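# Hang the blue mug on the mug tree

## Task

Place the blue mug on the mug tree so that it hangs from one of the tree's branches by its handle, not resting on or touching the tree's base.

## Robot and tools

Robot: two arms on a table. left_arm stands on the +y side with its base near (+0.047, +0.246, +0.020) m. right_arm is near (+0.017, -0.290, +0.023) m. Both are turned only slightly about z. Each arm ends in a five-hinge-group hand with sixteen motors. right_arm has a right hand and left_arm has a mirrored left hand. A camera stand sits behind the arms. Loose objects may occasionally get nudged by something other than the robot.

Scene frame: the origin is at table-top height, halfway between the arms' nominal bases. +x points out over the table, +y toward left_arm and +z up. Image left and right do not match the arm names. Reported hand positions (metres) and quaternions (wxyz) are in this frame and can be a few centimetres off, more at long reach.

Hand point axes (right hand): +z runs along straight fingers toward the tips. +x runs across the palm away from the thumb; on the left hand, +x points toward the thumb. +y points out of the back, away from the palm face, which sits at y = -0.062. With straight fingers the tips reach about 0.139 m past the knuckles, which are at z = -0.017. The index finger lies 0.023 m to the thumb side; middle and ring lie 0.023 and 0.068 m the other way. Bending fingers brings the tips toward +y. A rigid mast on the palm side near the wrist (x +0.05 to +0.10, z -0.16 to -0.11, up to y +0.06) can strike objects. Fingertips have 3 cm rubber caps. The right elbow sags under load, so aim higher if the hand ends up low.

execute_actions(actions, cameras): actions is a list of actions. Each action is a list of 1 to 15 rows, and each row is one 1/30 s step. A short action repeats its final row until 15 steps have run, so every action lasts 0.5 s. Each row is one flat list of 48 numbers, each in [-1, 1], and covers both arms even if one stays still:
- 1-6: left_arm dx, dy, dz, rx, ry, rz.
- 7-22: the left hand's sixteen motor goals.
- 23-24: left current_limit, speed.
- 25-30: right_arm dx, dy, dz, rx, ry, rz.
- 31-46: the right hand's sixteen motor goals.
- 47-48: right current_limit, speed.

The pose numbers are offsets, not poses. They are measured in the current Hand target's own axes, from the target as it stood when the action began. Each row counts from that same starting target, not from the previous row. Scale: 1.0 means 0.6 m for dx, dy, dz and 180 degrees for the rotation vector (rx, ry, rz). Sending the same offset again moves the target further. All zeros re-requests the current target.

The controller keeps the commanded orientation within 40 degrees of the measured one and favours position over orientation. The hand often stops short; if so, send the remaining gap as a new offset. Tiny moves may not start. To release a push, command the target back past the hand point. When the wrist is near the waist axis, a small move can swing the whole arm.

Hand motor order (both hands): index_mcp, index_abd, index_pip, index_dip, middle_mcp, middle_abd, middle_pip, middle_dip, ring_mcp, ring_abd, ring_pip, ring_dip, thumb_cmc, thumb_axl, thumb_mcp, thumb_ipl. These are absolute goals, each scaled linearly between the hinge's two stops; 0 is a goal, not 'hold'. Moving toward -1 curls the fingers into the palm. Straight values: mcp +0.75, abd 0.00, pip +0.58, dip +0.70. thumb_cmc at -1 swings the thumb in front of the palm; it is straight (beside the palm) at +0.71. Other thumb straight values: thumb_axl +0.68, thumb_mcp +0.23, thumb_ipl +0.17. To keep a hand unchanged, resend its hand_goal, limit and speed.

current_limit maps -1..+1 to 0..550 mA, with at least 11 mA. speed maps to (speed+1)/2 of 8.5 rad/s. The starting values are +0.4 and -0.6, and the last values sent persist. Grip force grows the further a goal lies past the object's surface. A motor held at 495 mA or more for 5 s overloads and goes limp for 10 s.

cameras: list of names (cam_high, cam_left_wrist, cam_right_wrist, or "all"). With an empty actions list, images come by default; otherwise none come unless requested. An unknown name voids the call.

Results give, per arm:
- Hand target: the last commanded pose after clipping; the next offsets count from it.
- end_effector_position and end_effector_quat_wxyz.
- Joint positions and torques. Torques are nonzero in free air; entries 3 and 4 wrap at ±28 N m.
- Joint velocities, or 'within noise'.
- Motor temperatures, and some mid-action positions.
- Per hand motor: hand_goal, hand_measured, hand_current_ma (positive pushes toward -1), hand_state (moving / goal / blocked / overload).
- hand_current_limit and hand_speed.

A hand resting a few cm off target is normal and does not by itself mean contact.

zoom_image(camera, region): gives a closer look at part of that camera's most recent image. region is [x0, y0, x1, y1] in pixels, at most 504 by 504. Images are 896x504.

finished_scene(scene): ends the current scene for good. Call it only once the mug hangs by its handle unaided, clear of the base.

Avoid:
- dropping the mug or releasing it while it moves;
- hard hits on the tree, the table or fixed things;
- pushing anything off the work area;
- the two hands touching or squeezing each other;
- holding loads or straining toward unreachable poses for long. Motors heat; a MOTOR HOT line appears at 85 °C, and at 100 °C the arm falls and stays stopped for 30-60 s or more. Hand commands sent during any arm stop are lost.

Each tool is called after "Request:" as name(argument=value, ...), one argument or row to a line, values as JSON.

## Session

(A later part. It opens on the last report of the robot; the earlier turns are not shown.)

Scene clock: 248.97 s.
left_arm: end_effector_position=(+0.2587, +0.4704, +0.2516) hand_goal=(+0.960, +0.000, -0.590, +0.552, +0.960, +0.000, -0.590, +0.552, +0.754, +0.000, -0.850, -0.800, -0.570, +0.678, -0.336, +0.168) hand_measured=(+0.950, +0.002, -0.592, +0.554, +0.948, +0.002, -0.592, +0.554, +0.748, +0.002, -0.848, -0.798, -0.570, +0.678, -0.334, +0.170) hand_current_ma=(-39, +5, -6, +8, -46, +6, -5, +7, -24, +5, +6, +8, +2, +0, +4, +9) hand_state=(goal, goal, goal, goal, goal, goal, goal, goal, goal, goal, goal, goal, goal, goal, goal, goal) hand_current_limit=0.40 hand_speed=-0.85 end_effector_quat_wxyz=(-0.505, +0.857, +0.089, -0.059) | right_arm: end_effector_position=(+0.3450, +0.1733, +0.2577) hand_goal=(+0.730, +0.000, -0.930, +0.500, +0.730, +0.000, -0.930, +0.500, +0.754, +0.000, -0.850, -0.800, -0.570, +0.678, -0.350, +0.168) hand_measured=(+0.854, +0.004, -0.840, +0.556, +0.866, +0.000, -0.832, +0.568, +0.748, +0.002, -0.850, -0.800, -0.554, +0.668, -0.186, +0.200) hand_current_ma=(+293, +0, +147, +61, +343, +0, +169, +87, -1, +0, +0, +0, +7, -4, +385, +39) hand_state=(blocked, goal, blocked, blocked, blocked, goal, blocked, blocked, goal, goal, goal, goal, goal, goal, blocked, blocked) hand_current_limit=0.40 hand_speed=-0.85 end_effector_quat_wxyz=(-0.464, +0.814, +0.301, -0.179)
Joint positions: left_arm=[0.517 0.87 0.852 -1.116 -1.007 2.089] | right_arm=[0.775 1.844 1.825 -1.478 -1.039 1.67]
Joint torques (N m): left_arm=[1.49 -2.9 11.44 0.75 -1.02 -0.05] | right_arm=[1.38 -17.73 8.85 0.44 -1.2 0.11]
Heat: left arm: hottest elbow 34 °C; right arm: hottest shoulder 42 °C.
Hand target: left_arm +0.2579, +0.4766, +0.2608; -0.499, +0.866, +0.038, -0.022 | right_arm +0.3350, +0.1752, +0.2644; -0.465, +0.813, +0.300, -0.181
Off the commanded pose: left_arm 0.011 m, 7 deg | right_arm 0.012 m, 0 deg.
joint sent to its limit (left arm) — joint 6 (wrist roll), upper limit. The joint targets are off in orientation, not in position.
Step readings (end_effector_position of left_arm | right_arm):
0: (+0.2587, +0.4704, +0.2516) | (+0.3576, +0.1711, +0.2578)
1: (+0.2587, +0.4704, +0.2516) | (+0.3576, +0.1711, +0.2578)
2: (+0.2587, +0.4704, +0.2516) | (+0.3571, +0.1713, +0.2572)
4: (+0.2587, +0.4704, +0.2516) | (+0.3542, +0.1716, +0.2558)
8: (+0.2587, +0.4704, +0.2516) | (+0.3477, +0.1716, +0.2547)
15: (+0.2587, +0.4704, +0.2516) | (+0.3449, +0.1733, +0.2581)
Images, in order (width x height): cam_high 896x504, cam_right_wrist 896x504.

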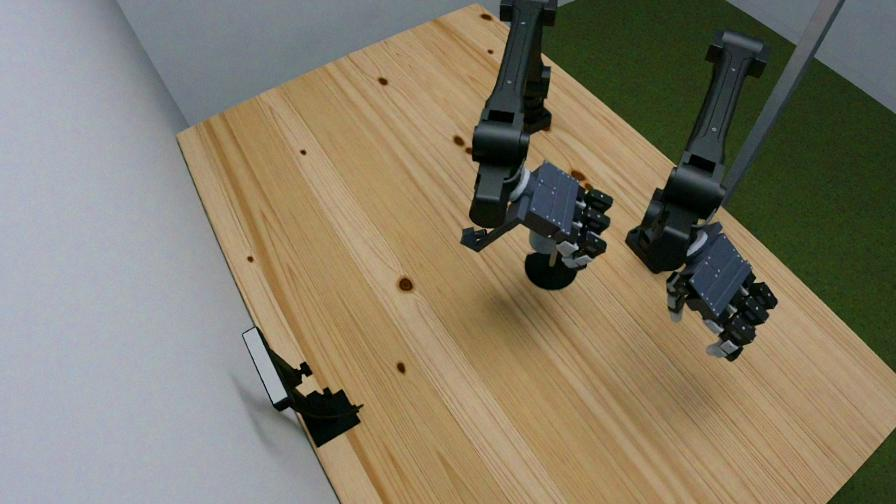

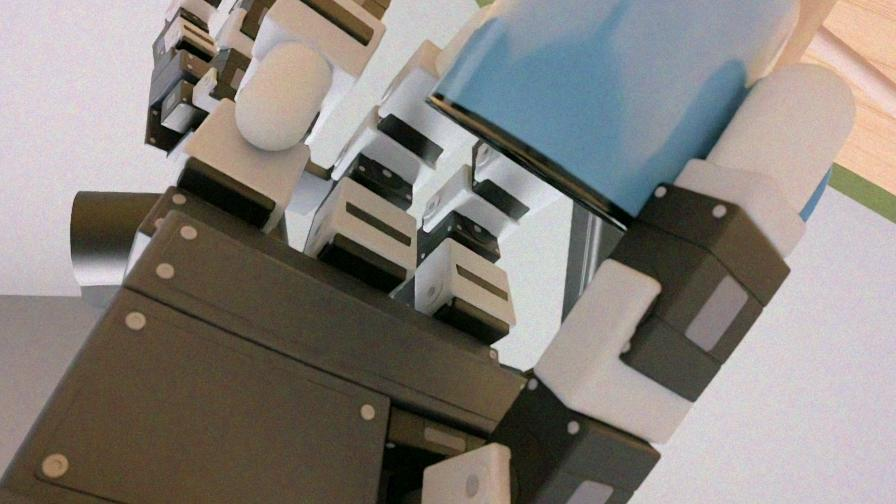

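Request:
execute_actions(
  actions=[
    [[0,0,0,0,0,0,0.959,0,-0.591,0.551,0.959,0,-0.591,0.551,0.754,0,-0.85,-0.8,-0.571,0.678,-0.337,0.168,0.4,-0.85,-0.0168,-0.01,0.0173,0,0,0,0.73,0,-0.93,0.5,0.73,0,-0.93,0.5,0.754,0,-0.85,-0.8,-0.571,0.678,-0.35,0.168,0.4,-0.85]],
  ],
  cameras=["cam_high"],
)

Request:
zoom_image(
  camera="cam_high",
  region=[440, 150, 640, 310],
)

Scene clock: 250.00 s.
left_arm: end_effector_position=(+0.2587, +0.4704, +0.2516) hand_goal=(+0.960, +0.000, -0.590, +0.552, +0.960, +0.000, -0.590, +0.552, +0.754, +0.000, -0.850, -0.800, -0.570, +0.678, -0.336, +0.168) hand_measured=(+0.950, +0.002, -0.592, +0.554, +0.948, +0.002, -0.592, +0.554, +0.748, +0.002, -0.848, -0.798, -0.570, +0.678, -0.334, +0.170) hand_current_ma=(-39, +5, -6, +8, -46, +6, -5, +7, -24, +5, +6, +8, +2, +0, +4, +9) hand_state=(goal, goal, goal, goal, goal, goal, goal, goal, goal, goal, goal, goal, goal, goal, goal, goal) hand_current_limit=0.40 hand_speed=-0.85 end_effector_quat_wxyz=(-0.505, +0.857, +0.089, -0.059) | right_arm: end_effector_position=(+0.3316, +0.1757, +0.2622) hand_goal=(+0.730, +0.000, -0.930, +0.500, +0.730, +0.000, -0.930, +0.500, +0.754, +0.000, -0.850, -0.800, -0.570, +0.678, -0.350, +0.168) hand_measured=(+0.848, +0.004, -0.840, +0.556, +0.866, +0.000, -0.832, +0.568, +0.748, +0.002, -0.850, -0.800, -0.564, +0.666, -0.186, +0.204) hand_current_ma=(+271, +0, +147, +61, +343, +0, +169, +87, -1, +0, +0, +0, +1, -6, +385, +45) hand_state=(blocked, goal, blocked, blocked, blocked, goal, blocked, blocked, goal, goal, goal, goal, goal, goal, blocked, blocked) hand_current_limit=0.40 hand_speed=-0.85 end_effector_quat_wxyz=(-0.466, +0.813, +0.302, -0.174)
Joint positions: left_arm=[0.517 0.87 0.852 -1.116 -1.007 2.089] | right_arm=[0.794 1.806 1.782 -1.426 -1.036 1.712]
Joint torques (N m): left_arm=[1.55 -2.96 11.47 0.75 -1.02 -0.05] | right_arm=[1.73 -16.97 8.57 0.5 -1.17 0.11]
Heat: left arm: hottest elbow 34 °C; right arm: hottest shoulder 42 °C.
Hand target: left_arm +0.2579, +0.4766, +0.2608; -0.499, +0.866, +0.038, -0.022 | right_arm +0.3196, +0.1776, +0.2646; -0.465, +0.813, +0.300, -0.181
Off the commanded pose: left_arm 0.011 m, 7 deg | right_arm 0.012 m, 1 deg.
joint sent to its limit (left arm) — joint 6 (wrist roll), upper limit. The joint targets are off in orientation, not in position.
Step readings (end_effector_position of left_arm | right_arm):
0: (+0.2587, +0.4704, +0.2516) | (+0.3450, +0.1733, +0.2577)
1: (+0.2587, +0.4704, +0.2516) | (+0.3450, +0.1734, +0.2580)
2: (+0.2587, +0.4704, +0.2516) | (+0.3447, +0.1734, +0.2575)
4: (+0.2587, +0.4704, +0.2516) | (+0.3436, +0.1728, +0.2565)
8: (+0.2587, +0.4704, +0.2516) | (+0.3386, +0.1726, +0.2592)
15: (+0.2587, +0.4704, +0.2516) | (+0.3315, +0.1757, +0.2626)
Images, in order (width x height): cam_high 896x504.

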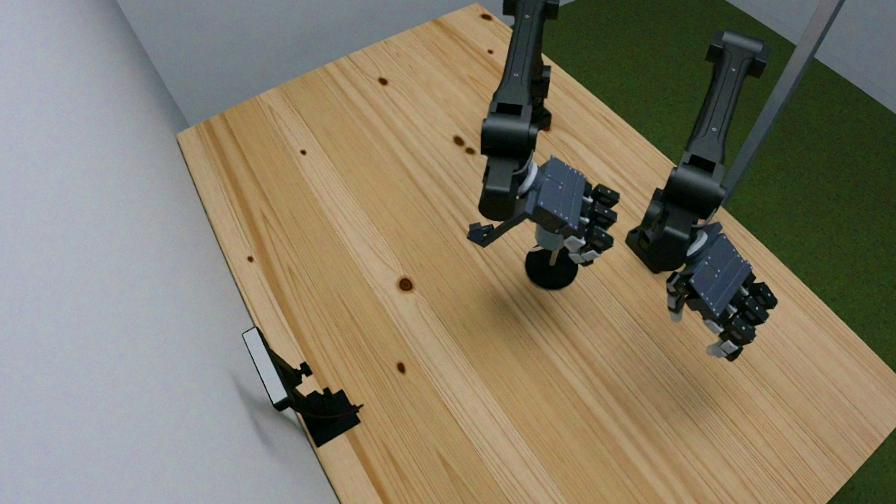

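Scaled by 2.520.

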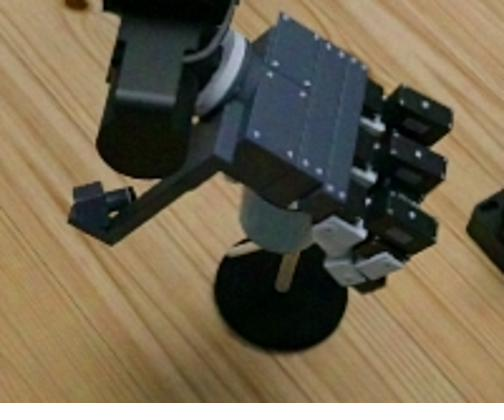

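Request:
execute_actions(
  actions=[
    [[0,0,0,0,0,0,0.959,0,-0.591,0.551,0.959,0,-0.591,0.551,0.754,0,-0.85,-0.8,-0.571,0.678,-0.337,0.168,0.4,-0.85,0,0.0217,0.0125,0,0,0,0.73,0,-0.93,0.5,0.73,0,-0.93,0.5,0.754,0,-0.85,-0.8,-0.571,0.678,-0.35,0.168,0.4,-0.85]],
    [[0,0,0,0,0,0,0.959,0,-0.591,0.551,0.959,0,-0.591,0.551,0.754,0,-0.85,-0.8,-0.571,0.678,-0.337,0.168,0.4,-0.85,0,0.0144,0.0083,0,0,0,0.73,0,-0.93,0.5,0.73,0,-0.93,0.5,0.754,0,-0.85,-0.8,-0.571,0.678,-0.35,0.168,0.4,-0.85]],
  ],
  cameras=["cam_high", "cam_right_wrist"],
)

Request:
zoom_image(
  camera="cam_high",
  region=[440, 150, 640, 310],
)

Scene clock: 251.40 s.
left_arm: end_effector_position=(+0.2587, +0.4704, +0.2516) hand_goal=(+0.960, +0.000, -0.590, +0.552, +0.960, +0.000, -0.590, +0.552, +0.754, +0.000, -0.850, -0.800, -0.570, +0.678, -0.336, +0.168) hand_measured=(+0.950, +0.002, -0.592, +0.554, +0.948, +0.002, -0.592, +0.554, +0.748, +0.002, -0.848, -0.798, -0.570, +0.678, -0.334, +0.170) hand_current_ma=(-39, +5, -6, +8, -46, +6, -5, +7, -24, +5, +6, +8, +2, +0, +4, +9) hand_state=(goal, goal, goal, goal, goal, goal, goal, goal, goal, goal, goal, goal, goal, goal, goal, goal) hand_current_limit=0.40 hand_speed=-0.85 end_effector_quat_wxyz=(-0.505, +0.857, +0.089, -0.059) | right_arm: end_effector_position=(+0.3333, +0.1772, +0.2589) hand_goal=(+0.730, +0.000, -0.930, +0.500, +0.730, +0.000, -0.930, +0.500, +0.754, +0.000, -0.850, -0.800, -0.570, +0.678, -0.350, +0.168) hand_measured=(+0.844, +0.004, -0.840, +0.556, +0.866, +0.000, -0.832, +0.568, +0.748, +0.002, -0.850, -0.800, -0.574, +0.666, -0.186, +0.206) hand_current_ma=(+254, +0, +147, +61, +343, +0, +169, +87, -1, +0, +0, +0, +0, -6, +385, +52) hand_state=(blocked, goal, blocked, blocked, blocked, goal, blocked, blocked, goal, goal, goal, goal, goal, goal, blocked, blocked) hand_current_limit=0.40 hand_speed=-0.85 end_effector_quat_wxyz=(-0.474, +0.808, +0.313, -0.155)
Joint positions: left_arm=[0.517 0.87 0.852 -1.116 -1.007 2.089] | right_arm=[0.794 1.781 1.739 -1.359 -1.036 1.713]
Joint torques (N m): left_arm=[1.55 -3.02 11.44 0.79 -1.03 -0.07] | right_arm=[1.85 -14.86 7.2 0.43 -1.13 0.12]
Heat: left arm: hottest elbow 34 °C; right arm: hottest shoulder 42 °C.
Hand target: left_arm +0.2579, +0.4766, +0.2608; -0.499, +0.866, +0.038, -0.022 | right_arm +0.3194, +0.1773, +0.2397; -0.465, +0.813, +0.300, -0.181
Off the commanded pose: left_arm 0.011 m, 7 deg | right_arm 0.024 m, 4 deg.
joint sent to its limit (left arm) — joint 6 (wrist roll), upper limit. The joint targets are off in orientation, not in position.
Step readings (end_effector_position of left_arm | right_arm):
0: (+0.2587, +0.4704, +0.2516) | (+0.3316, +0.1756, +0.2623)
1: (+0.2587, +0.4704, +0.2516) | (+0.3316, +0.1756, +0.2621)
2: (+0.2587, +0.4704, +0.2516) | (+0.3317, +0.1757, +0.2615)
4: (+0.2587, +0.4704, +0.2516) | (+0.3320, +0.1760, +0.2603)
8: (+0.2587, +0.4704, +0.2516) | (+0.3319, +0.1759, +0.2602)
15: (+0.2587, +0.4704, +0.2516) | (+0.3325, +0.1765, +0.2599)
16: (+0.2587, +0.4704, +0.2516) | (+0.3325, +0.1765, +0.2598)
17: (+0.2587, +0.4704, +0.2516) | (+0.3326, +0.1767, +0.2594)
19: (+0.2587, +0.4704, +0.2516) | (+0.3329, +0.1769, +0.2588)
23: (+0.2587, +0.4704, +0.2516) | (+0.3329, +0.1768, +0.2590)
30: (+0.2587, +0.4704, +0.2516) | (+0.3332, +0.1772, +0.2589)
Images, in order (width x height): cam_high 896x504, cam_right_wrist 896x504.

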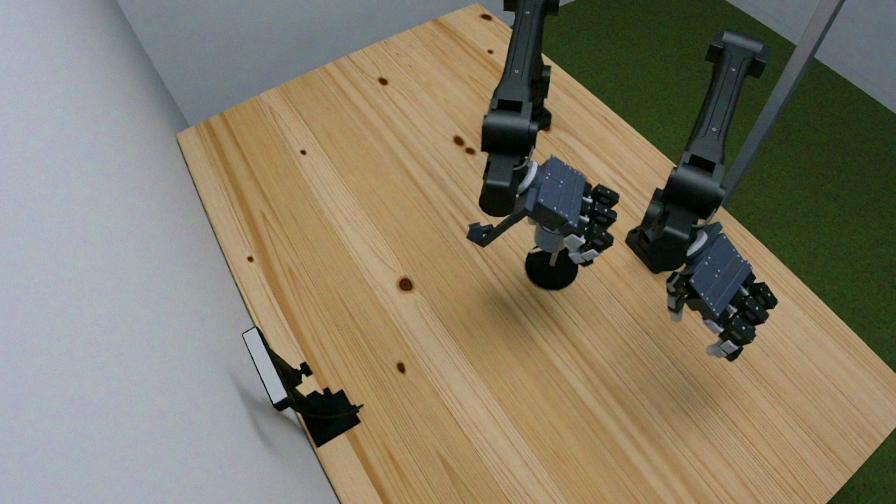

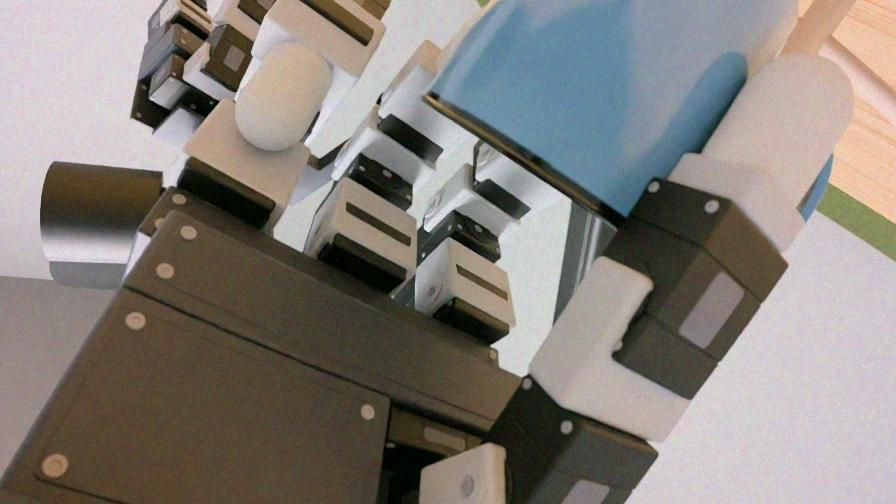

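Scaled by 2.520.

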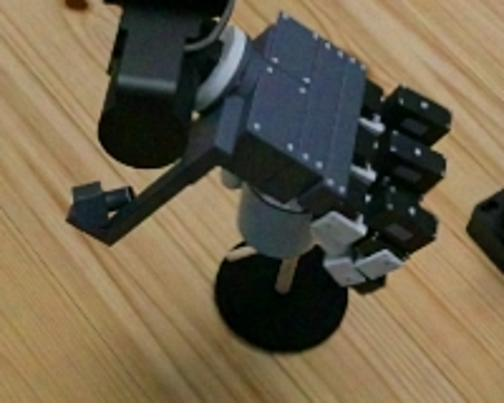

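Request:
execute_actions(
  actions=[
    [[0,0,0,0,0,0,0.959,0,-0.591,0.551,0.959,0,-0.591,0.551,0.754,0,-0.85,-0.8,-0.571,0.678,-0.337,0.168,0.4,-0.85,0.028,-0.0187,-0.0487,0,0,0,0.73,0,-0.93,0.5,0.73,0,-0.93,0.5,0.754,0,-0.85,-0.8,-0.571,0.678,-0.35,0.168,0.4,-0.85]],
  ],
  cameras=["cam_high", "cam_right_wrist"],
)

Request:
zoom_image(
  camera="cam_high",
  region=[440, 150, 640, 310],
)

Scene clock: 252.63 s.
left_arm: end_effector_position=(+0.2587, +0.4704, +0.2516) hand_goal=(+0.960, +0.000, -0.590, +0.552, +0.960, +0.000, -0.590, +0.552, +0.754, +0.000, -0.850, -0.800, -0.570, +0.678, -0.336, +0.168) hand_measured=(+0.950, +0.002, -0.592, +0.554, +0.948, +0.002, -0.592, +0.554, +0.748, +0.002, -0.848, -0.798, -0.570, +0.678, -0.334, +0.170) hand_current_ma=(-39, +5, -6, +8, -46, +6, -5, +7, -24, +5, +6, +8, +2, +0, +4, +9) hand_state=(goal, goal, goal, goal, goal, goal, goal, goal, goal, goal, goal, goal, goal, goal, goal, goal) hand_current_limit=0.40 hand_speed=-0.85 end_effector_quat_wxyz=(-0.505, +0.857, +0.089, -0.059) | right_arm: end_effector_position=(+0.3369, +0.1669, +0.2570) hand_goal=(+0.730, +0.000, -0.930, +0.500, +0.730, +0.000, -0.930, +0.500, +0.754, +0.000, -0.850, -0.800, -0.570, +0.678, -0.350, +0.168) hand_measured=(+0.844, +0.004, -0.840, +0.556, +0.866, +0.000, -0.832, +0.568, +0.748, +0.002, -0.850, -0.800, -0.568, +0.666, -0.186, +0.206) hand_current_ma=(+249, +0, +147, +61, +343, +0, +169, +87, -1, +0, +0, +0, +0, -6, +385, +52) hand_state=(blocked, goal, blocked, blocked, blocked, goal, blocked, blocked, goal, goal, goal, goal, goal, goal, blocked, blocked) hand_current_limit=0.40 hand_speed=-0.85 end_effector_quat_wxyz=(-0.462, +0.814, +0.299, -0.184)
Joint positions: left_arm=[0.517 0.87 0.852 -1.116 -1.007 2.089] | right_arm=[0.776 1.823 1.791 -1.477 -1.04 1.67]
Joint torques (N m): left_arm=[1.55 -3.02 11.45 0.77 -1.02 -0.06] | right_arm=[0.26 -14.68 13.53 -0.76 -1.15 -0.07]
Heat: left arm: hottest elbow 34 °C; right arm: hottest shoulder 42 °C.
Hand target: left_arm +0.2579, +0.4766, +0.2608; -0.499, +0.866, +0.038, -0.022 | right_arm +0.3452, +0.1737, +0.2637; -0.465, +0.813, +0.300, -0.181
Off the commanded pose: left_arm 0.011 m, 7 deg | right_arm 0.013 m, 0 deg.
joint sent to its limit (left arm) — joint 6 (wrist roll), upper limit. The joint targets are off in orientation, not in position.
Step readings (end_effector_position of left_arm | right_arm):
0: (+0.2587, +0.4704, +0.2516) | (+0.3333, +0.1772, +0.2589)
1: (+0.2587, +0.4704, +0.2516) | (+0.3333, +0.1772, +0.2589)
2: (+0.2587, +0.4704, +0.2516) | (+0.3328, +0.1764, +0.2589)
4: (+0.2587, +0.4704, +0.2516) | (+0.3310, +0.1723, +0.2601)
8: (+0.2587, +0.4704, +0.2516) | (+0.3321, +0.1675, +0.2595)
15: (+0.2587, +0.4704, +0.2516) | (+0.3376, +0.1677, +0.2567)
Images, in order (width x height): cam_high 896x504, cam_right_wrist 896x504.

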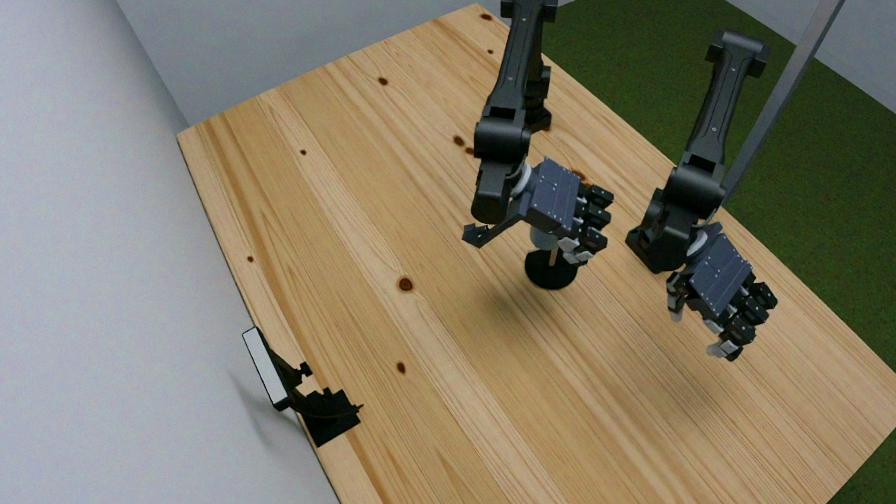

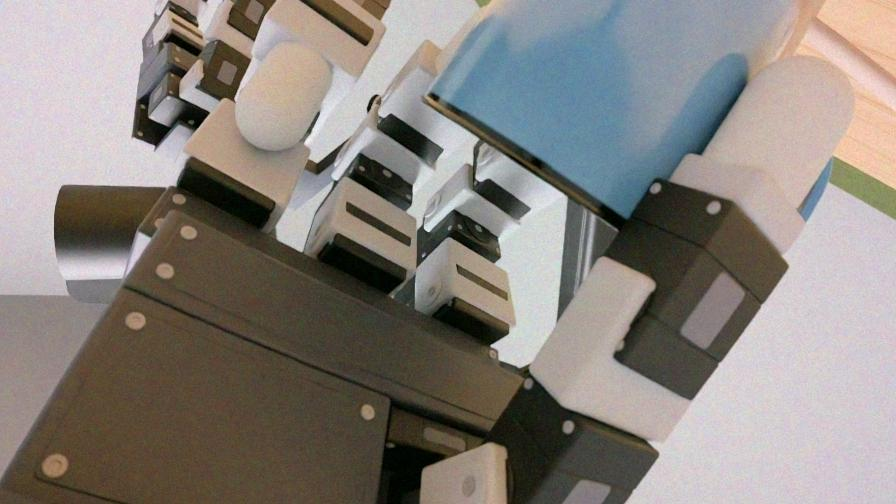

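Scaled by 2.520.

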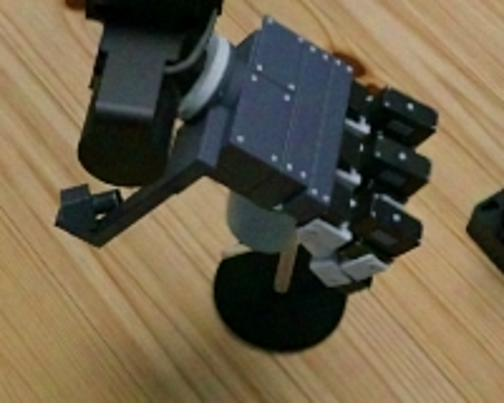

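Request:
execute_actions(
  actions=[
    [[0,0,0,0,0,0,0.959,0,-0.591,0.551,0.959,0,-0.591,0.551,0.754,0,-0.85,-0.8,-0.571,0.678,-0.337,0.168,0.4,-0.85,0.0105,-0.006,0.0102,0,0,0,0.73,0,-0.93,0.5,0.73,0,-0.93,0.5,0.754,0,-0.85,-0.8,-0.571,0.678,-0.35,0.168,0.4,-0.85]],
  ],
)

Scene clock: 253.53 s.
left_arm: end_effector_position=(+0.2587, +0.4704, +0.2516) hand_goal=(+0.960, +0.000, -0.590, +0.552, +0.960, +0.000, -0.590, +0.552, +0.754, +0.000, -0.850, -0.800, -0.570, +0.678, -0.336, +0.168) hand_measured=(+0.950, +0.002, -0.592, +0.554, +0.948, +0.002, -0.592, +0.554, +0.748, +0.002, -0.848, -0.798, -0.570, +0.678, -0.334, +0.170) hand_current_ma=(-39, +5, -6, +8, -46, +6, -5, +7, -24, +5, +6, +8, +2, +0, +4, +9) hand_state=(goal, goal, goal, goal, goal, goal, goal, goal, goal, goal, goal, goal, goal, goal, goal, goal) hand_current_limit=0.40 hand_speed=-0.85 end_effector_quat_wxyz=(-0.505, +0.857, +0.089, -0.059) | right_arm: end_effector_position=(+0.3416, +0.1715, +0.2551) hand_goal=(+0.730, +0.000, -0.930, +0.500, +0.730, +0.000, -0.930, +0.500, +0.754, +0.000, -0.850, -0.800, -0.570, +0.678, -0.350, +0.168) hand_measured=(+0.844, +0.004, -0.840, +0.556, +0.864, +0.000, -0.832, +0.568, +0.748, +0.002, -0.850, -0.800, -0.568, +0.666, -0.186, +0.206) hand_current_ma=(+249, +0, +147, +61, +339, +0, +169, +87, -1, +0, +0, +0, +0, -6, +385, +52) hand_state=(blocked, goal, blocked, blocked, blocked, goal, blocked, blocked, goal, goal, goal, goal, goal, goal, blocked, blocked) hand_current_limit=0.40 hand_speed=-0.85 end_effector_quat_wxyz=(-0.463, +0.814, +0.300, -0.183)
Joint positions: left_arm=[0.517 0.87 0.852 -1.116 -1.007 2.089] | right_arm=[0.776 1.84 1.811 -1.477 -1.04 1.67]
Joint torques (N m): left_arm=[1.61 -2.96 11.45 0.79 -1.02 -0.06] | right_arm=[1.26 -14.86 13.82 -0.28 -1.13 0.11]
Heat: left arm: hottest elbow 34 °C; right arm: hottest elbow 42 °C.
Hand target: left_arm +0.2579, +0.4766, +0.2608; -0.499, +0.866, +0.038, -0.022 | right_arm +0.3453, +0.1833, +0.2636; -0.465, +0.813, +0.300, -0.181
Off the commanded pose: left_arm 0.011 m, 7 deg | right_arm 0.015 m, 0 deg.
joint sent to its limit (left arm) — joint 6 (wrist roll), upper limit. The joint targets are off in orientation, not in position.
Step readings (end_effector_position of left_arm | right_arm):
0: (+0.2587, +0.4704, +0.2516) | (+0.3370, +0.1669, +0.2570)
1: (+0.2587, +0.4704, +0.2516) | (+0.3370, +0.1669, +0.2570)
2: (+0.2587, +0.4704, +0.2516) | (+0.3372, +0.1671, +0.2572)
4: (+0.2587, +0.4704, +0.2516) | (+0.3382, +0.1682, +0.2570)
8: (+0.2587, +0.4704, +0.2516) | (+0.3407, +0.1706, +0.2555)
15: (+0.2587, +0.4704, +0.2516) | (+0.3416, +0.1715, +0.2551)

Request:
execute_actions(
  actions=[
    [[0,0,0,0,0,0,0.959,0,-0.591,0.551,0.959,0,-0.591,0.551,0.754,0,-0.85,-0.8,-0.571,0.678,-0.337,0.168,0.4,-0.85,0,0.0289,0.0167,0,0,0,0.73,0,-0.93,0.5,0.73,0,-0.93,0.5,0.754,0,-0.85,-0.8,-0.571,0.678,-0.35,0.168,0.4,-0.85]],
  ],
  cameras=["cam_high", "cam_right_wrist"],
)

Request:
zoom_image(
  camera="cam_high",
  region=[440, 150, 640, 310],
)

Scene clock: 254.40 s.
left_arm: end_effector_position=(+0.2587, +0.4704, +0.2516) hand_goal=(+0.960, +0.000, -0.590, +0.552, +0.960, +0.000, -0.590, +0.552, +0.754, +0.000, -0.850, -0.800, -0.570, +0.678, -0.336, +0.168) hand_measured=(+0.950, +0.002, -0.592, +0.554, +0.948, +0.002, -0.592, +0.554, +0.748, +0.002, -0.848, -0.798, -0.570, +0.678, -0.334, +0.170) hand_current_ma=(-39, +5, -6, +8, -46, +6, -5, +7, -24, +5, +6, +8, +2, +0, +4, +9) hand_state=(goal, goal, goal, goal, goal, goal, goal, goal, goal, goal, goal, goal, goal, goal, goal, goal) hand_current_limit=0.40 hand_speed=-0.85 end_effector_quat_wxyz=(-0.505, +0.857, +0.089, -0.059) | right_arm: end_effector_position=(+0.3455, +0.1753, +0.2547) hand_goal=(+0.730, +0.000, -0.930, +0.500, +0.730, +0.000, -0.930, +0.500, +0.754, +0.000, -0.850, -0.800, -0.570, +0.678, -0.350, +0.168) hand_measured=(+0.844, +0.004, -0.840, +0.556, +0.858, +0.000, -0.832, +0.568, +0.748, +0.002, -0.850, -0.800, -0.554, +0.666, -0.186, +0.206) hand_current_ma=(+249, +0, +147, +61, +313, +0, +169, +87, -1, +0, +0, +0, +6, -5, +385, +53) hand_state=(blocked, goal, blocked, blocked, blocked, goal, blocked, blocked, goal, goal, goal, goal, goal, goal, blocked, blocked) hand_current_limit=0.40 hand_speed=-0.85 end_effector_quat_wxyz=(-0.466, +0.813, +0.301, -0.174)
Joint positions: left_arm=[0.517 0.87 0.852 -1.116 -1.007 2.089] | right_arm=[0.776 1.84 1.811 -1.45 -1.04 1.681]
Joint torques (N m): left_arm=[1.55 -2.9 11.44 0.77 -1.02 -0.05] | right_arm=[1.08 -14.86 9.95 0.72 -1.14 -0.02]
Heat: left arm: hottest elbow 34 °C; right arm: hottest elbow 42 °C.
Hand target: left_arm +0.2579, +0.4766, +0.2608; -0.499, +0.866, +0.038, -0.022 | right_arm +0.3451, +0.1830, +0.2437; -0.465, +0.813, +0.300, -0.181
Off the commanded pose: left_arm 0.011 m, 7 deg | right_arm 0.014 m, 1 deg.
joint sent to its limit (left arm) — joint 6 (wrist roll), upper limit. The joint targets are off in orientation, not in position.
Step readings (end_effector_position of left_arm | right_arm):
0: (+0.2587, +0.4704, +0.2516) | (+0.3416, +0.1715, +0.2551)
1: (+0.2587, +0.4704, +0.2516) | (+0.3416, +0.1715, +0.2551)
2: (+0.2587, +0.4704, +0.2516) | (+0.3418, +0.1717, +0.2551)
4: (+0.2587, +0.4704, +0.2516) | (+0.3435, +0.1731, +0.2549)
8: (+0.2587, +0.4704, +0.2516) | (+0.3450, +0.1747, +0.2546)
15: (+0.2587, +0.4704, +0.2516) | (+0.3455, +0.1753, +0.2547)
Images, in order (width x height): cam_high 896x504, cam_right_wrist 896x504.

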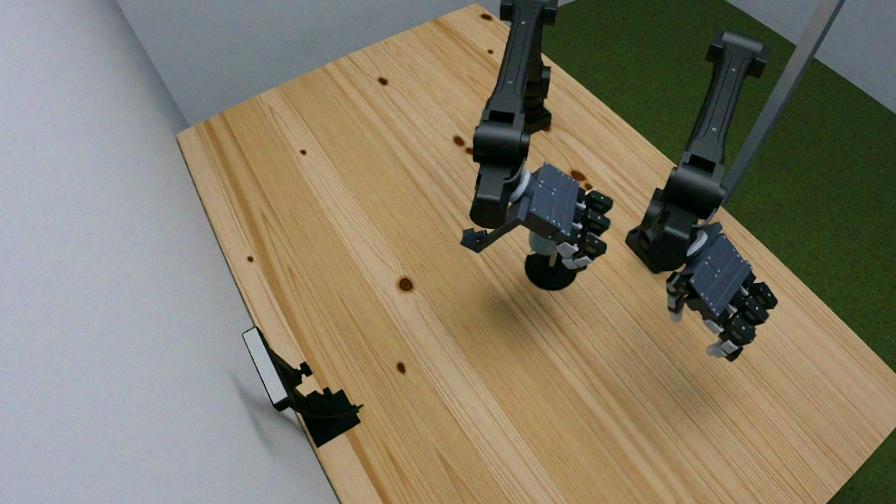

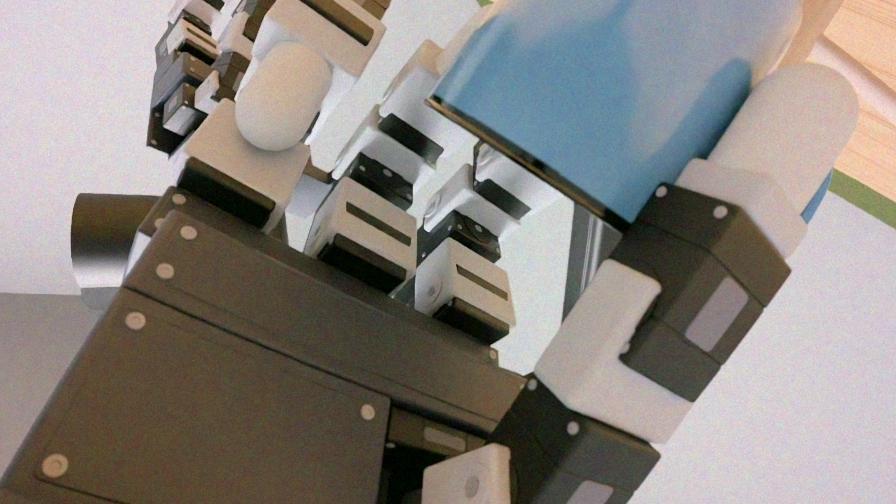

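Scaled by 2.520.

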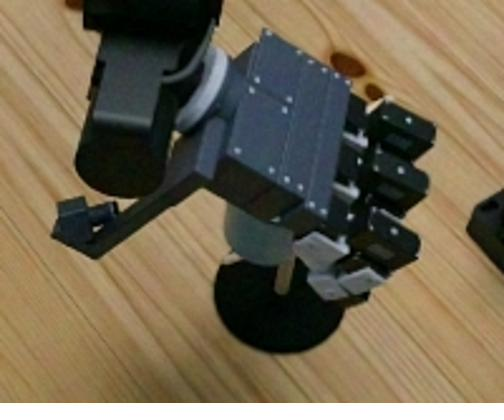

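Request:
execute_actions(
  actions=[
    [[0,0,0,0,0,0,0.959,0,-0.591,0.551,0.959,0,-0.591,0.551,0.754,0,-0.85,-0.8,-0.571,0.678,-0.337,0.168,0.4,-0.85,0,-0.0072,-0.0042,0,0,0,0.73,0,-0.93,0.5,0.73,0,-0.93,0.5,0.754,0,-0.85,-0.8,-0.571,0.678,-0.18,0.168,0.4,-0.92]],
    [[0,0,0,0,0,0,0.959,0,-0.591,0.551,0.959,0,-0.591,0.551,0.754,0,-0.85,-0.8,-0.571,0.678,-0.337,0.168,0.4,-0.85,0,0,0,0,0,0,0.85,0,-0.84,0.551,0.85,0,-0.84,0.551,0.754,0,-0.85,-0.8,-0.571,0.678,-0.12,0.168,0.4,-0.92]],
  ],
  cameras=["cam_high", "cam_right_wrist"],
)

Request:
zoom_image(
  camera="cam_high",
  region=[440, 150, 640, 310],
)

Scene clock: 256.27 s.
left_arm: end_effector_position=(+0.2587, +0.4704, +0.2516) hand_goal=(+0.960, +0.000, -0.590, +0.552, +0.960, +0.000, -0.590, +0.552, +0.754, +0.000, -0.850, -0.800, -0.570, +0.678, -0.336, +0.168) hand_measured=(+0.950, +0.002, -0.592, +0.554, +0.948, +0.002, -0.592, +0.554, +0.748, +0.002, -0.848, -0.798, -0.570, +0.678, -0.334, +0.170) hand_current_ma=(-39, +5, -6, +8, -46, +6, -5, +7, -24, +5, +6, +8, +2, +0, +4, +9) hand_state=(goal, goal, goal, goal, goal, goal, goal, goal, goal, goal, goal, goal, goal, goal, goal, goal) hand_current_limit=0.40 hand_speed=-0.85 end_effector_quat_wxyz=(-0.505, +0.857, +0.089, -0.059) | right_arm: end_effector_position=(+0.3464, +0.1767, +0.2459) hand_goal=(+0.850, +0.000, -0.840, +0.552, +0.850, +0.000, -0.840, +0.552, +0.754, +0.000, -0.850, -0.800, -0.570, +0.678, -0.120, +0.168) hand_measured=(+0.838, +0.002, -0.836, +0.554, +0.844, +0.000, -0.828, +0.564, +0.748, +0.002, -0.850, -0.800, -0.564, +0.678, -0.114, +0.172) hand_current_ma=(-4, +0, +1, +0, -1, +0, +3, +3, -1, +0, +0, +0, +1, +0, +1, +1) hand_state=(goal, goal, goal, goal, goal, goal, goal, goal, goal, goal, goal, goal, goal, goal, goal, goal) hand_current_limit=0.40 hand_speed=-0.92 end_effector_quat_wxyz=(-0.464, +0.815, +0.298, -0.181)
Joint positions: left_arm=[0.517 0.87 0.852 -1.116 -1.007 2.089] | right_arm=[0.777 1.857 1.811 -1.449 -1.04 1.681]
Joint torques (N m): left_arm=[1.61 -2.96 11.44 0.79 -1.02 -0.06] | right_arm=[1.2 -16.09 10.85 0.13 -1.12 -0.01]
Heat: left arm: hottest elbow 35 °C; right arm: hottest elbow 42 °C.
Hand target: left_arm +0.2579, +0.4766, +0.2608; -0.499, +0.866, +0.038, -0.022 | right_arm +0.3451, +0.1831, +0.2488; -0.465, +0.813, +0.301, -0.181
Off the commanded pose: left_arm 0.011 m, 7 deg | right_arm 0.007 m, 0 deg.
joint sent to its limit (left arm) — joint 6 (wrist roll), upper limit. The joint targets are off in orientation, not in position.
Step readings (end_effector_position of left_arm | right_arm):
0: (+0.2587, +0.4704, +0.2516) | (+0.3456, +0.1754, +0.2547)
1: (+0.2587, +0.4704, +0.2516) | (+0.3456, +0.1754, +0.2547)
2: (+0.2587, +0.4704, +0.2516) | (+0.3456, +0.1754, +0.2547)
4: (+0.2587, +0.4704, +0.2516) | (+0.3456, +0.1754, +0.2547)
8: (+0.2587, +0.4704, +0.2516) | (+0.3456, +0.1754, +0.2543)
15: (+0.2587, +0.4704, +0.2516) | (+0.3463, +0.1762, +0.2488)
16: (+0.2587, +0.4704, +0.2516) | (+0.3464, +0.1763, +0.2480)
17: (+0.2587, +0.4704, +0.2516) | (+0.3465, +0.1764, +0.2471)
19: (+0.2587, +0.4704, +0.2516) | (+0.3465, +0.1766, +0.2461)
23: (+0.2587, +0.4704, +0.2516) | (+0.3465, +0.1767, +0.2459)
30: (+0.2587, +0.4704, +0.2516) | (+0.3464, +0.1767, +0.2459)
Images, in order (width x height): cam_high 896x504, cam_right_wrist 896x504.

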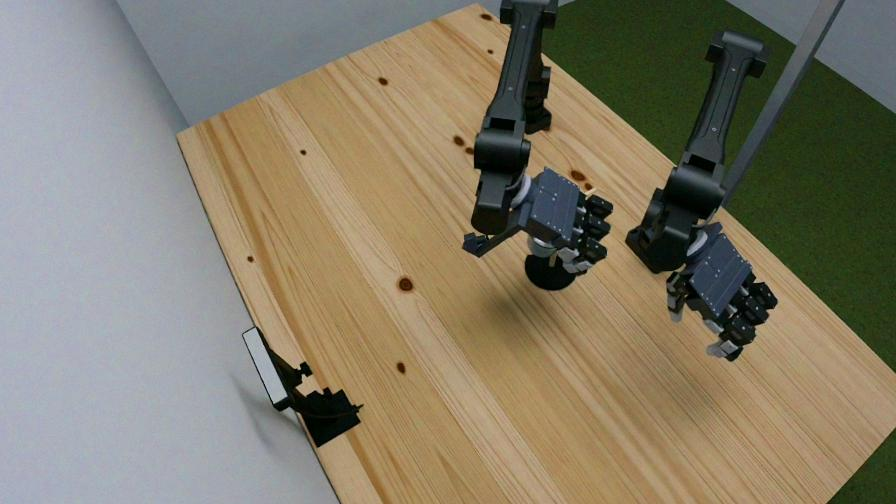

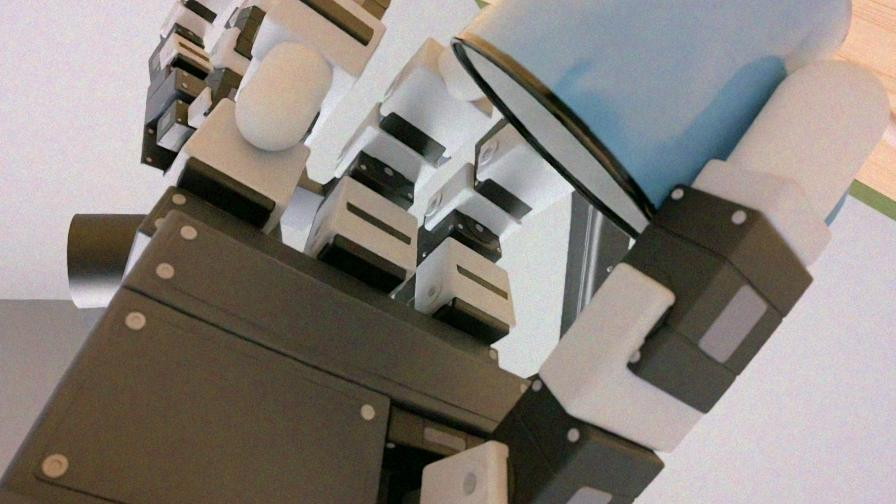

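Scaled by 2.520.

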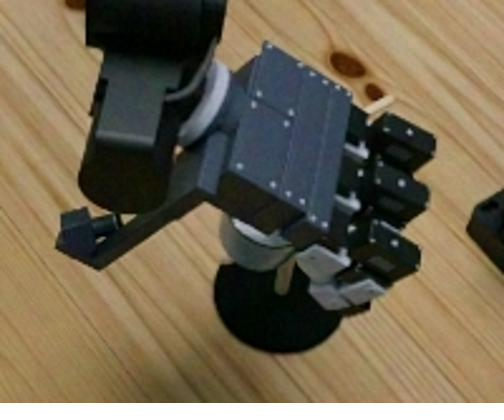

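Request:
execute_actions(
  actions=[
    [[0,0,0,0,0,0,0.959,0,-0.591,0.551,0.959,0,-0.591,0.551,0.754,0,-0.85,-0.8,-0.571,0.678,-0.337,0.168,0.4,-0.85,0,0,0,0,0,0,0.9,0,-0.75,0.551,0.9,0,-0.75,0.551,0.754,0,-0.85,-0.8,-0.571,0.678,0.0,0.168,0.4,-0.9]],
    [[0,0,0,0,0,0,0.959,0,-0.591,0.551,0.959,0,-0.591,0.551,0.754,0,-0.85,-0.8,-0.571,0.678,-0.337,0.168,0.4,-0.85,0,0,0,0,0,0,0.959,0,-0.591,0.551,0.959,0,-0.591,0.551,0.754,0,-0.85,-0.8,-0.571,0.678,0.1,0.168,0.4,-0.9]],
  ],
  cameras=["cam_high", "cam_right_wrist"],
)

Request:
zoom_image(
  camera="cam_high",
  region=[440, 150, 640, 310],
)

Scene clock: 257.70 s.
left_arm: end_effector_position=(+0.2587, +0.4704, +0.2516) hand_goal=(+0.960, +0.000, -0.590, +0.552, +0.960, +0.000, -0.590, +0.552, +0.754, +0.000, -0.850, -0.800, -0.570, +0.678, -0.336, +0.168) hand_measured=(+0.950, +0.002, -0.592, +0.554, +0.948, +0.002, -0.592, +0.554, +0.748, +0.002, -0.848, -0.798, -0.570, +0.678, -0.334, +0.170) hand_current_ma=(-39, +5, -6, +8, -46, +6, -5, +7, -24, +5, +6, +8, +2, +0, +4, +9) hand_state=(goal, goal, goal, goal, goal, goal, goal, goal, goal, goal, goal, goal, goal, goal, goal, goal) hand_current_limit=0.40 hand_speed=-0.85 end_effector_quat_wxyz=(-0.505, +0.857, +0.089, -0.059) | right_arm: end_effector_position=(+0.3463, +0.1768, +0.2460) hand_goal=(+0.960, +0.000, -0.590, +0.552, +0.960, +0.000, -0.590, +0.552, +0.754, +0.000, -0.850, -0.800, -0.570, +0.678, +0.100, +0.168) hand_measured=(+0.946, +0.002, -0.592, +0.554, +0.942, +0.000, -0.592, +0.556, +0.748, +0.002, -0.850, -0.800, -0.568, +0.678, +0.096, +0.170) hand_current_ma=(-6, +0, +0, +0, -9, +0, +0, +0, -1, +0, +0, +0, +0, +0, -1, +0) hand_state=(goal, goal, goal, goal, goal, goal, goal, goal, goal, goal, goal, goal, goal, goal, goal, goal) hand_current_limit=0.40 hand_speed=-0.90 end_effector_quat_wxyz=(-0.464, +0.814, +0.297, -0.181)
Joint positions: left_arm=[0.517 0.87 0.852 -1.116 -1.007 2.089] | right_arm=[0.777 1.857 1.811 -1.449 -1.041 1.681]
Joint torques (N m): left_arm=[1.61 -2.96 11.44 0.8 -1.02 -0.06] | right_arm=[1.38 -16.09 11 0.06 -1.08 0]
Heat: left arm: hottest elbow 35 °C; right arm: hottest elbow 42 °C.
Hand target: left_arm +0.2579, +0.4766, +0.2608; -0.499, +0.866, +0.038, -0.022 | right_arm +0.3451, +0.1831, +0.2487; -0.465, +0.813, +0.301, -0.181
Off the commanded pose: left_arm 0.011 m, 7 deg | right_arm 0.007 m, 0 deg.
joint sent to its limit (left arm) — joint 6 (wrist roll), upper limit. The joint targets are off in orientation, not in position.
Step readings (end_effector_position of left_arm | right_arm):
0: (+0.2587, +0.4704, +0.2516) | (+0.3464, +0.1767, +0.2459)
1: (+0.2587, +0.4704, +0.2516) | (+0.3464, +0.1767, +0.2459)
2: (+0.2587, +0.4704, +0.2516) | (+0.3464, +0.1767, +0.2459)
4: (+0.2587, +0.4704, +0.2516) | (+0.3464, +0.1767, +0.2459)
8: (+0.2587, +0.4704, +0.2516) | (+0.3463, +0.1768, +0.2460)
15: (+0.2587, +0.4704, +0.2516) | (+0.3463, +0.1768, +0.2460)
16: (+0.2587, +0.4704, +0.2516) | (+0.3463, +0.1768, +0.2460)
17: (+0.2587, +0.4704, +0.2516) | (+0.3463, +0.1768, +0.2460)
19: (+0.2587, +0.4704, +0.2516) | (+0.3463, +0.1768, +0.2460)
23: (+0.2587, +0.4704, +0.2516) | (+0.3463, +0.1768, +0.2460)
30: (+0.2587, +0.4704, +0.2516) | (+0.3463, +0.1768, +0.2460)
Images, in order (width x height): cam_high 896x504, cam_right_wrist 896x504.

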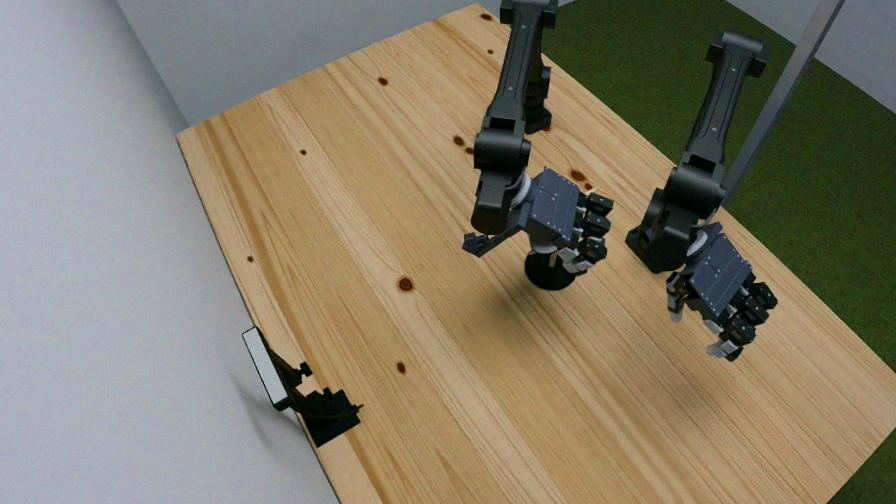

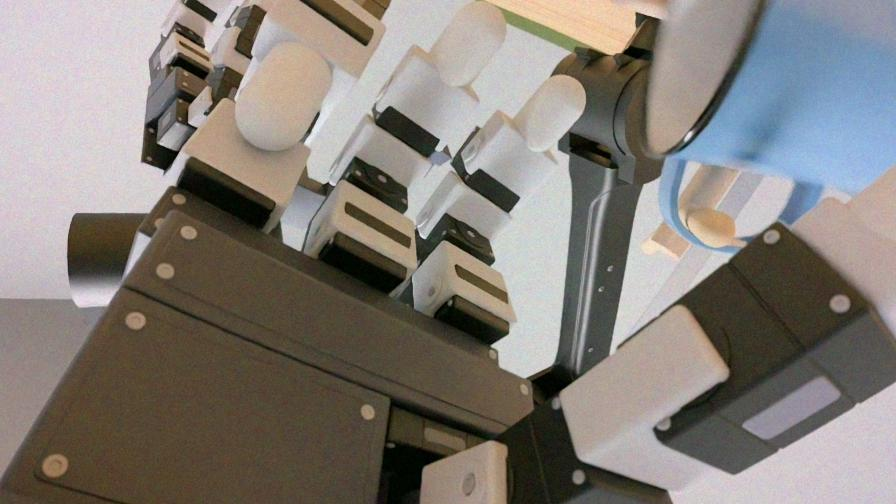

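Scaled by 2.520.

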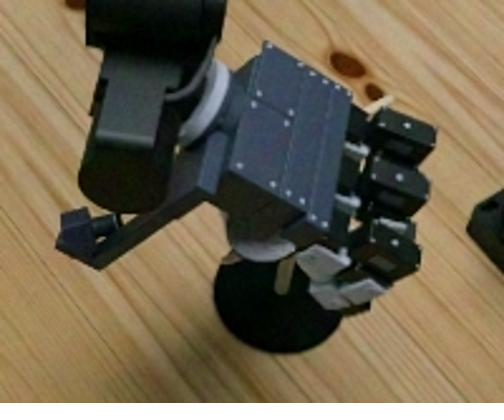

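Request:
zoom_image(
  camera="cam_right_wrist",
  region=[560, 0, 896, 336],
)

Scaled by 1.500.

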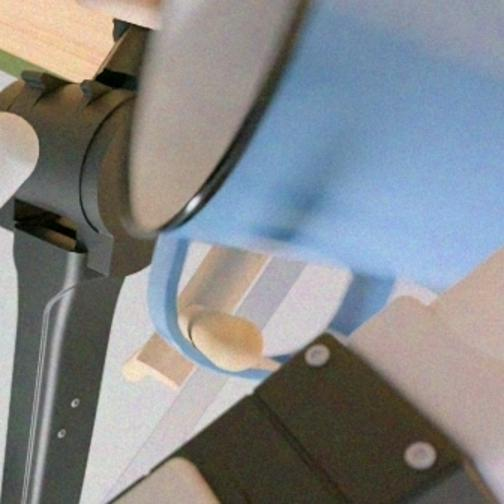

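Request:
execute_actions(
  actions=[
    [[0,0,0,0,0,0,0.959,0,-0.591,0.551,0.959,0,-0.591,0.551,0.754,0,-0.85,-0.8,-0.571,0.678,-0.337,0.168,0.4,-0.85,0.0093,-0.058,-0.0328,0,0,0,0.959,0,-0.591,0.551,0.959,0,-0.591,0.551,0.754,0,-0.85,-0.8,-0.571,0.678,0.1,0.168,0.4,-0.9]],
    [[0,0,0,0,0,0,0.959,0,-0.591,0.551,0.959,0,-0.591,0.551,0.754,0,-0.85,-0.8,-0.571,0.678,-0.337,0.168,0.4,-0.85,0.0093,-0.058,-0.0328,0,0,0,0.959,0,-0.591,0.551,0.959,0,-0.591,0.551,0.754,0,-0.85,-0.8,-0.571,0.678,0.1,0.168,0.4,-0.9]],
    [[0,0,0,0,0,0,0.959,0,-0.591,0.551,0.959,0,-0.591,0.551,0.754,0,-0.85,-0.8,-0.571,0.678,-0.337,0.168,0.4,-0.85,0.0093,-0.058,-0.0328,0,0,0,0.959,0,-0.591,0.551,0.959,0,-0.591,0.551,0.754,0,-0.85,-0.8,-0.571,0.678,0.1,0.168,0.4,-0.9]],
  ],
  cameras=["cam_high", "cam_right_wrist"],
)

Request:
zoom_image(
  camera="cam_high",
  region=[440, 150, 640, 310],
)

Scene clock: 259.93 s.
left_arm: end_effector_position=(+0.2587, +0.4704, +0.2516) hand_goal=(+0.960, +0.000, -0.590, +0.552, +0.960, +0.000, -0.590, +0.552, +0.754, +0.000, -0.850, -0.800, -0.570, +0.678, -0.336, +0.168) hand_measured=(+0.950, +0.002, -0.592, +0.554, +0.948, +0.002, -0.592, +0.554, +0.748, +0.002, -0.848, -0.798, -0.570, +0.678, -0.334, +0.170) hand_current_ma=(-39, +5, -6, +8, -46, +6, -5, +7, -24, +5, +6, +8, +2, +0, +4, +9) hand_state=(goal, goal, goal, goal, goal, goal, goal, goal, goal, goal, goal, goal, goal, goal, goal, goal) hand_current_limit=0.40 hand_speed=-0.85 end_effector_quat_wxyz=(-0.505, +0.857, +0.089, -0.059) | right_arm: end_effector_position=(+0.3556, +0.1877, +0.3549) hand_goal=(+0.960, +0.000, -0.590, +0.552, +0.960, +0.000, -0.590, +0.552, +0.754, +0.000, -0.850, -0.800, -0.570, +0.678, +0.100, +0.168) hand_measured=(+0.946, +0.002, -0.592, +0.554, +0.942, +0.000, -0.592, +0.556, +0.748, +0.002, -0.850, -0.800, -0.568, +0.678, +0.096, +0.170) hand_current_ma=(-6, +0, +0, +0, -9, +0, +0, +0, -1, +0, +0, +0, +0, +0, -1, +0) hand_state=(goal, goal, goal, goal, goal, goal, goal, goal, goal, goal, goal, goal, goal, goal, goal, goal) hand_current_limit=0.40 hand_speed=-0.90 end_effector_quat_wxyz=(-0.471, +0.818, +0.284, -0.170)
Joint positions: left_arm=[0.517 0.87 0.852 -1.116 -1.007 2.089] | right_arm=[0.777 1.904 2.166 -1.685 -1.042 1.753]
Joint torques (N m): left_arm=[1.38 -2.84 11.45 0.81 -1.02 -0.06] | right_arm=[1.03 -15.74 14.39 -0.29 -0.95 0.04]
Heat: left arm: hottest elbow 35 °C; right arm: hottest elbow 43 °C.
Hand target: left_arm +0.2579, +0.4766, +0.2608; -0.499, +0.866, +0.038, -0.022 | right_arm +0.3582, +0.1963, +0.3683; -0.465, +0.813, +0.301, -0.181
Off the commanded pose: left_arm 0.011 m, 7 deg | right_arm 0.016 m, 2 deg.
joint sent to its limit (left arm) — joint 6 (wrist roll), upper limit. The joint targets are off in orientation, not in position.
joint sent to its limit (right arm) — joint 4 (wrist pitch), lower limit. The joint targets are off in orientation, not in position.
Step readings (end_effector_position of left_arm | right_arm):
0: (+0.2587, +0.4704, +0.2516) | (+0.3463, +0.1768, +0.2460)
1: (+0.2587, +0.4704, +0.2516) | (+0.3463, +0.1768, +0.2460)
2: (+0.2587, +0.4704, +0.2516) | (+0.3457, +0.1762, +0.2461)
4: (+0.2587, +0.4704, +0.2516) | (+0.3429, +0.1735, +0.2485)
8: (+0.2587, +0.4704, +0.2516) | (+0.3424, +0.1731, +0.2605)
15: (+0.2587, +0.4704, +0.2516) | (+0.3449, +0.1757, +0.2761)
16: (+0.2587, +0.4704, +0.2516) | (+0.3447, +0.1755, +0.2770)
17: (+0.2587, +0.4704, +0.2516) | (+0.3442, +0.1751, +0.2785)
19: (+0.2587, +0.4704, +0.2516) | (+0.3448, +0.1758, +0.2845)
23: (+0.2587, +0.4704, +0.2516) | (+0.3483, +0.1792, +0.3023)
30: (+0.2587, +0.4704, +0.2516) | (+0.3493, +0.1801, +0.3232)
31: (+0.2587, +0.4704, +0.2516) | (+0.3493, +0.1802, +0.3239)
32: (+0.2587, +0.4704, +0.2516) | (+0.3494, +0.1804, +0.3254)
34: (+0.2587, +0.4704, +0.2516) | (+0.3513, +0.1824, +0.3294)
38: (+0.2587, +0.4704, +0.2516) | (+0.3550, +0.1864, +0.3417)
45: (+0.2587, +0.4704, +0.2516) | (+0.3563, +0.1881, +0.3548)
Images, in order (width x height): cam_high 896x504, cam_right_wrist 896x504.

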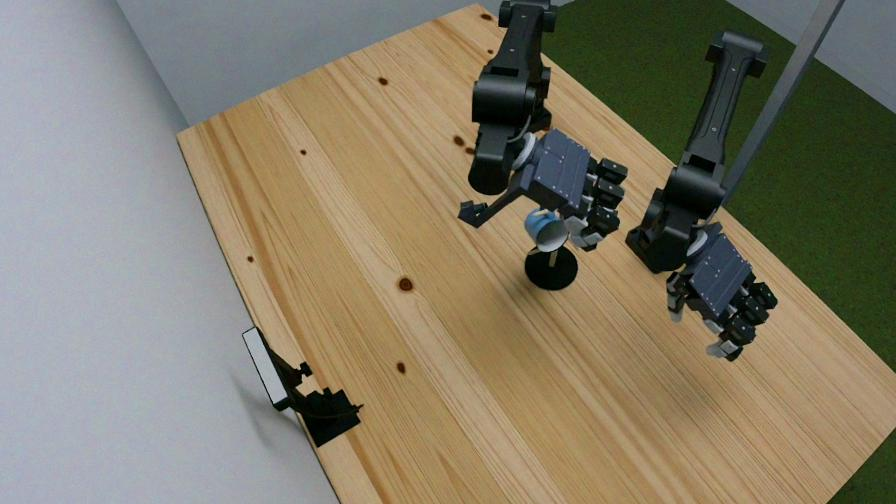

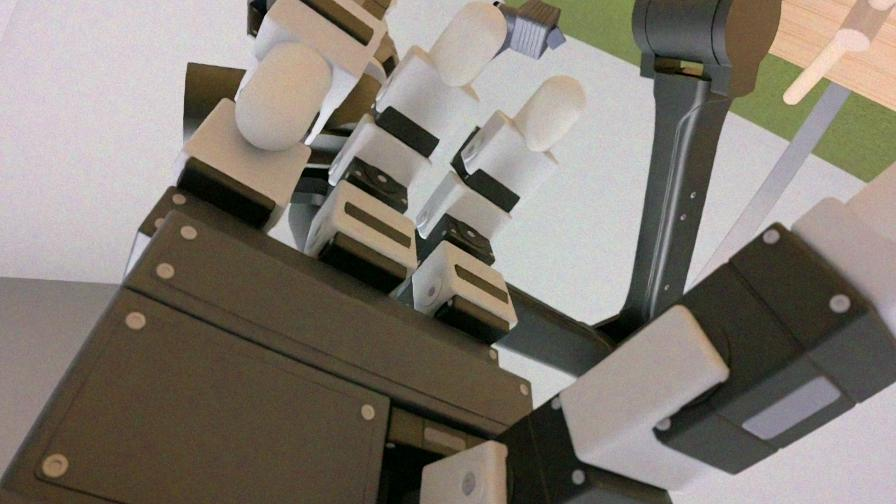

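Scaled by 2.520.

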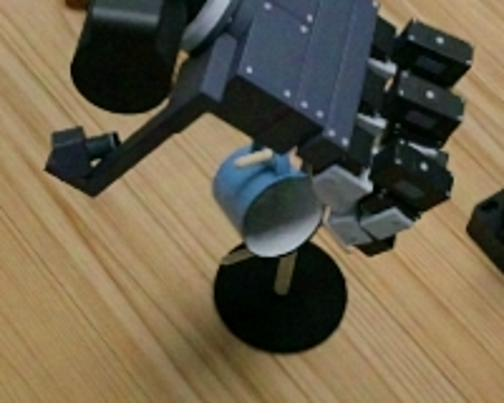

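Request:
finished_scene(
  scene=1,
)

The scene is finished: the task was done.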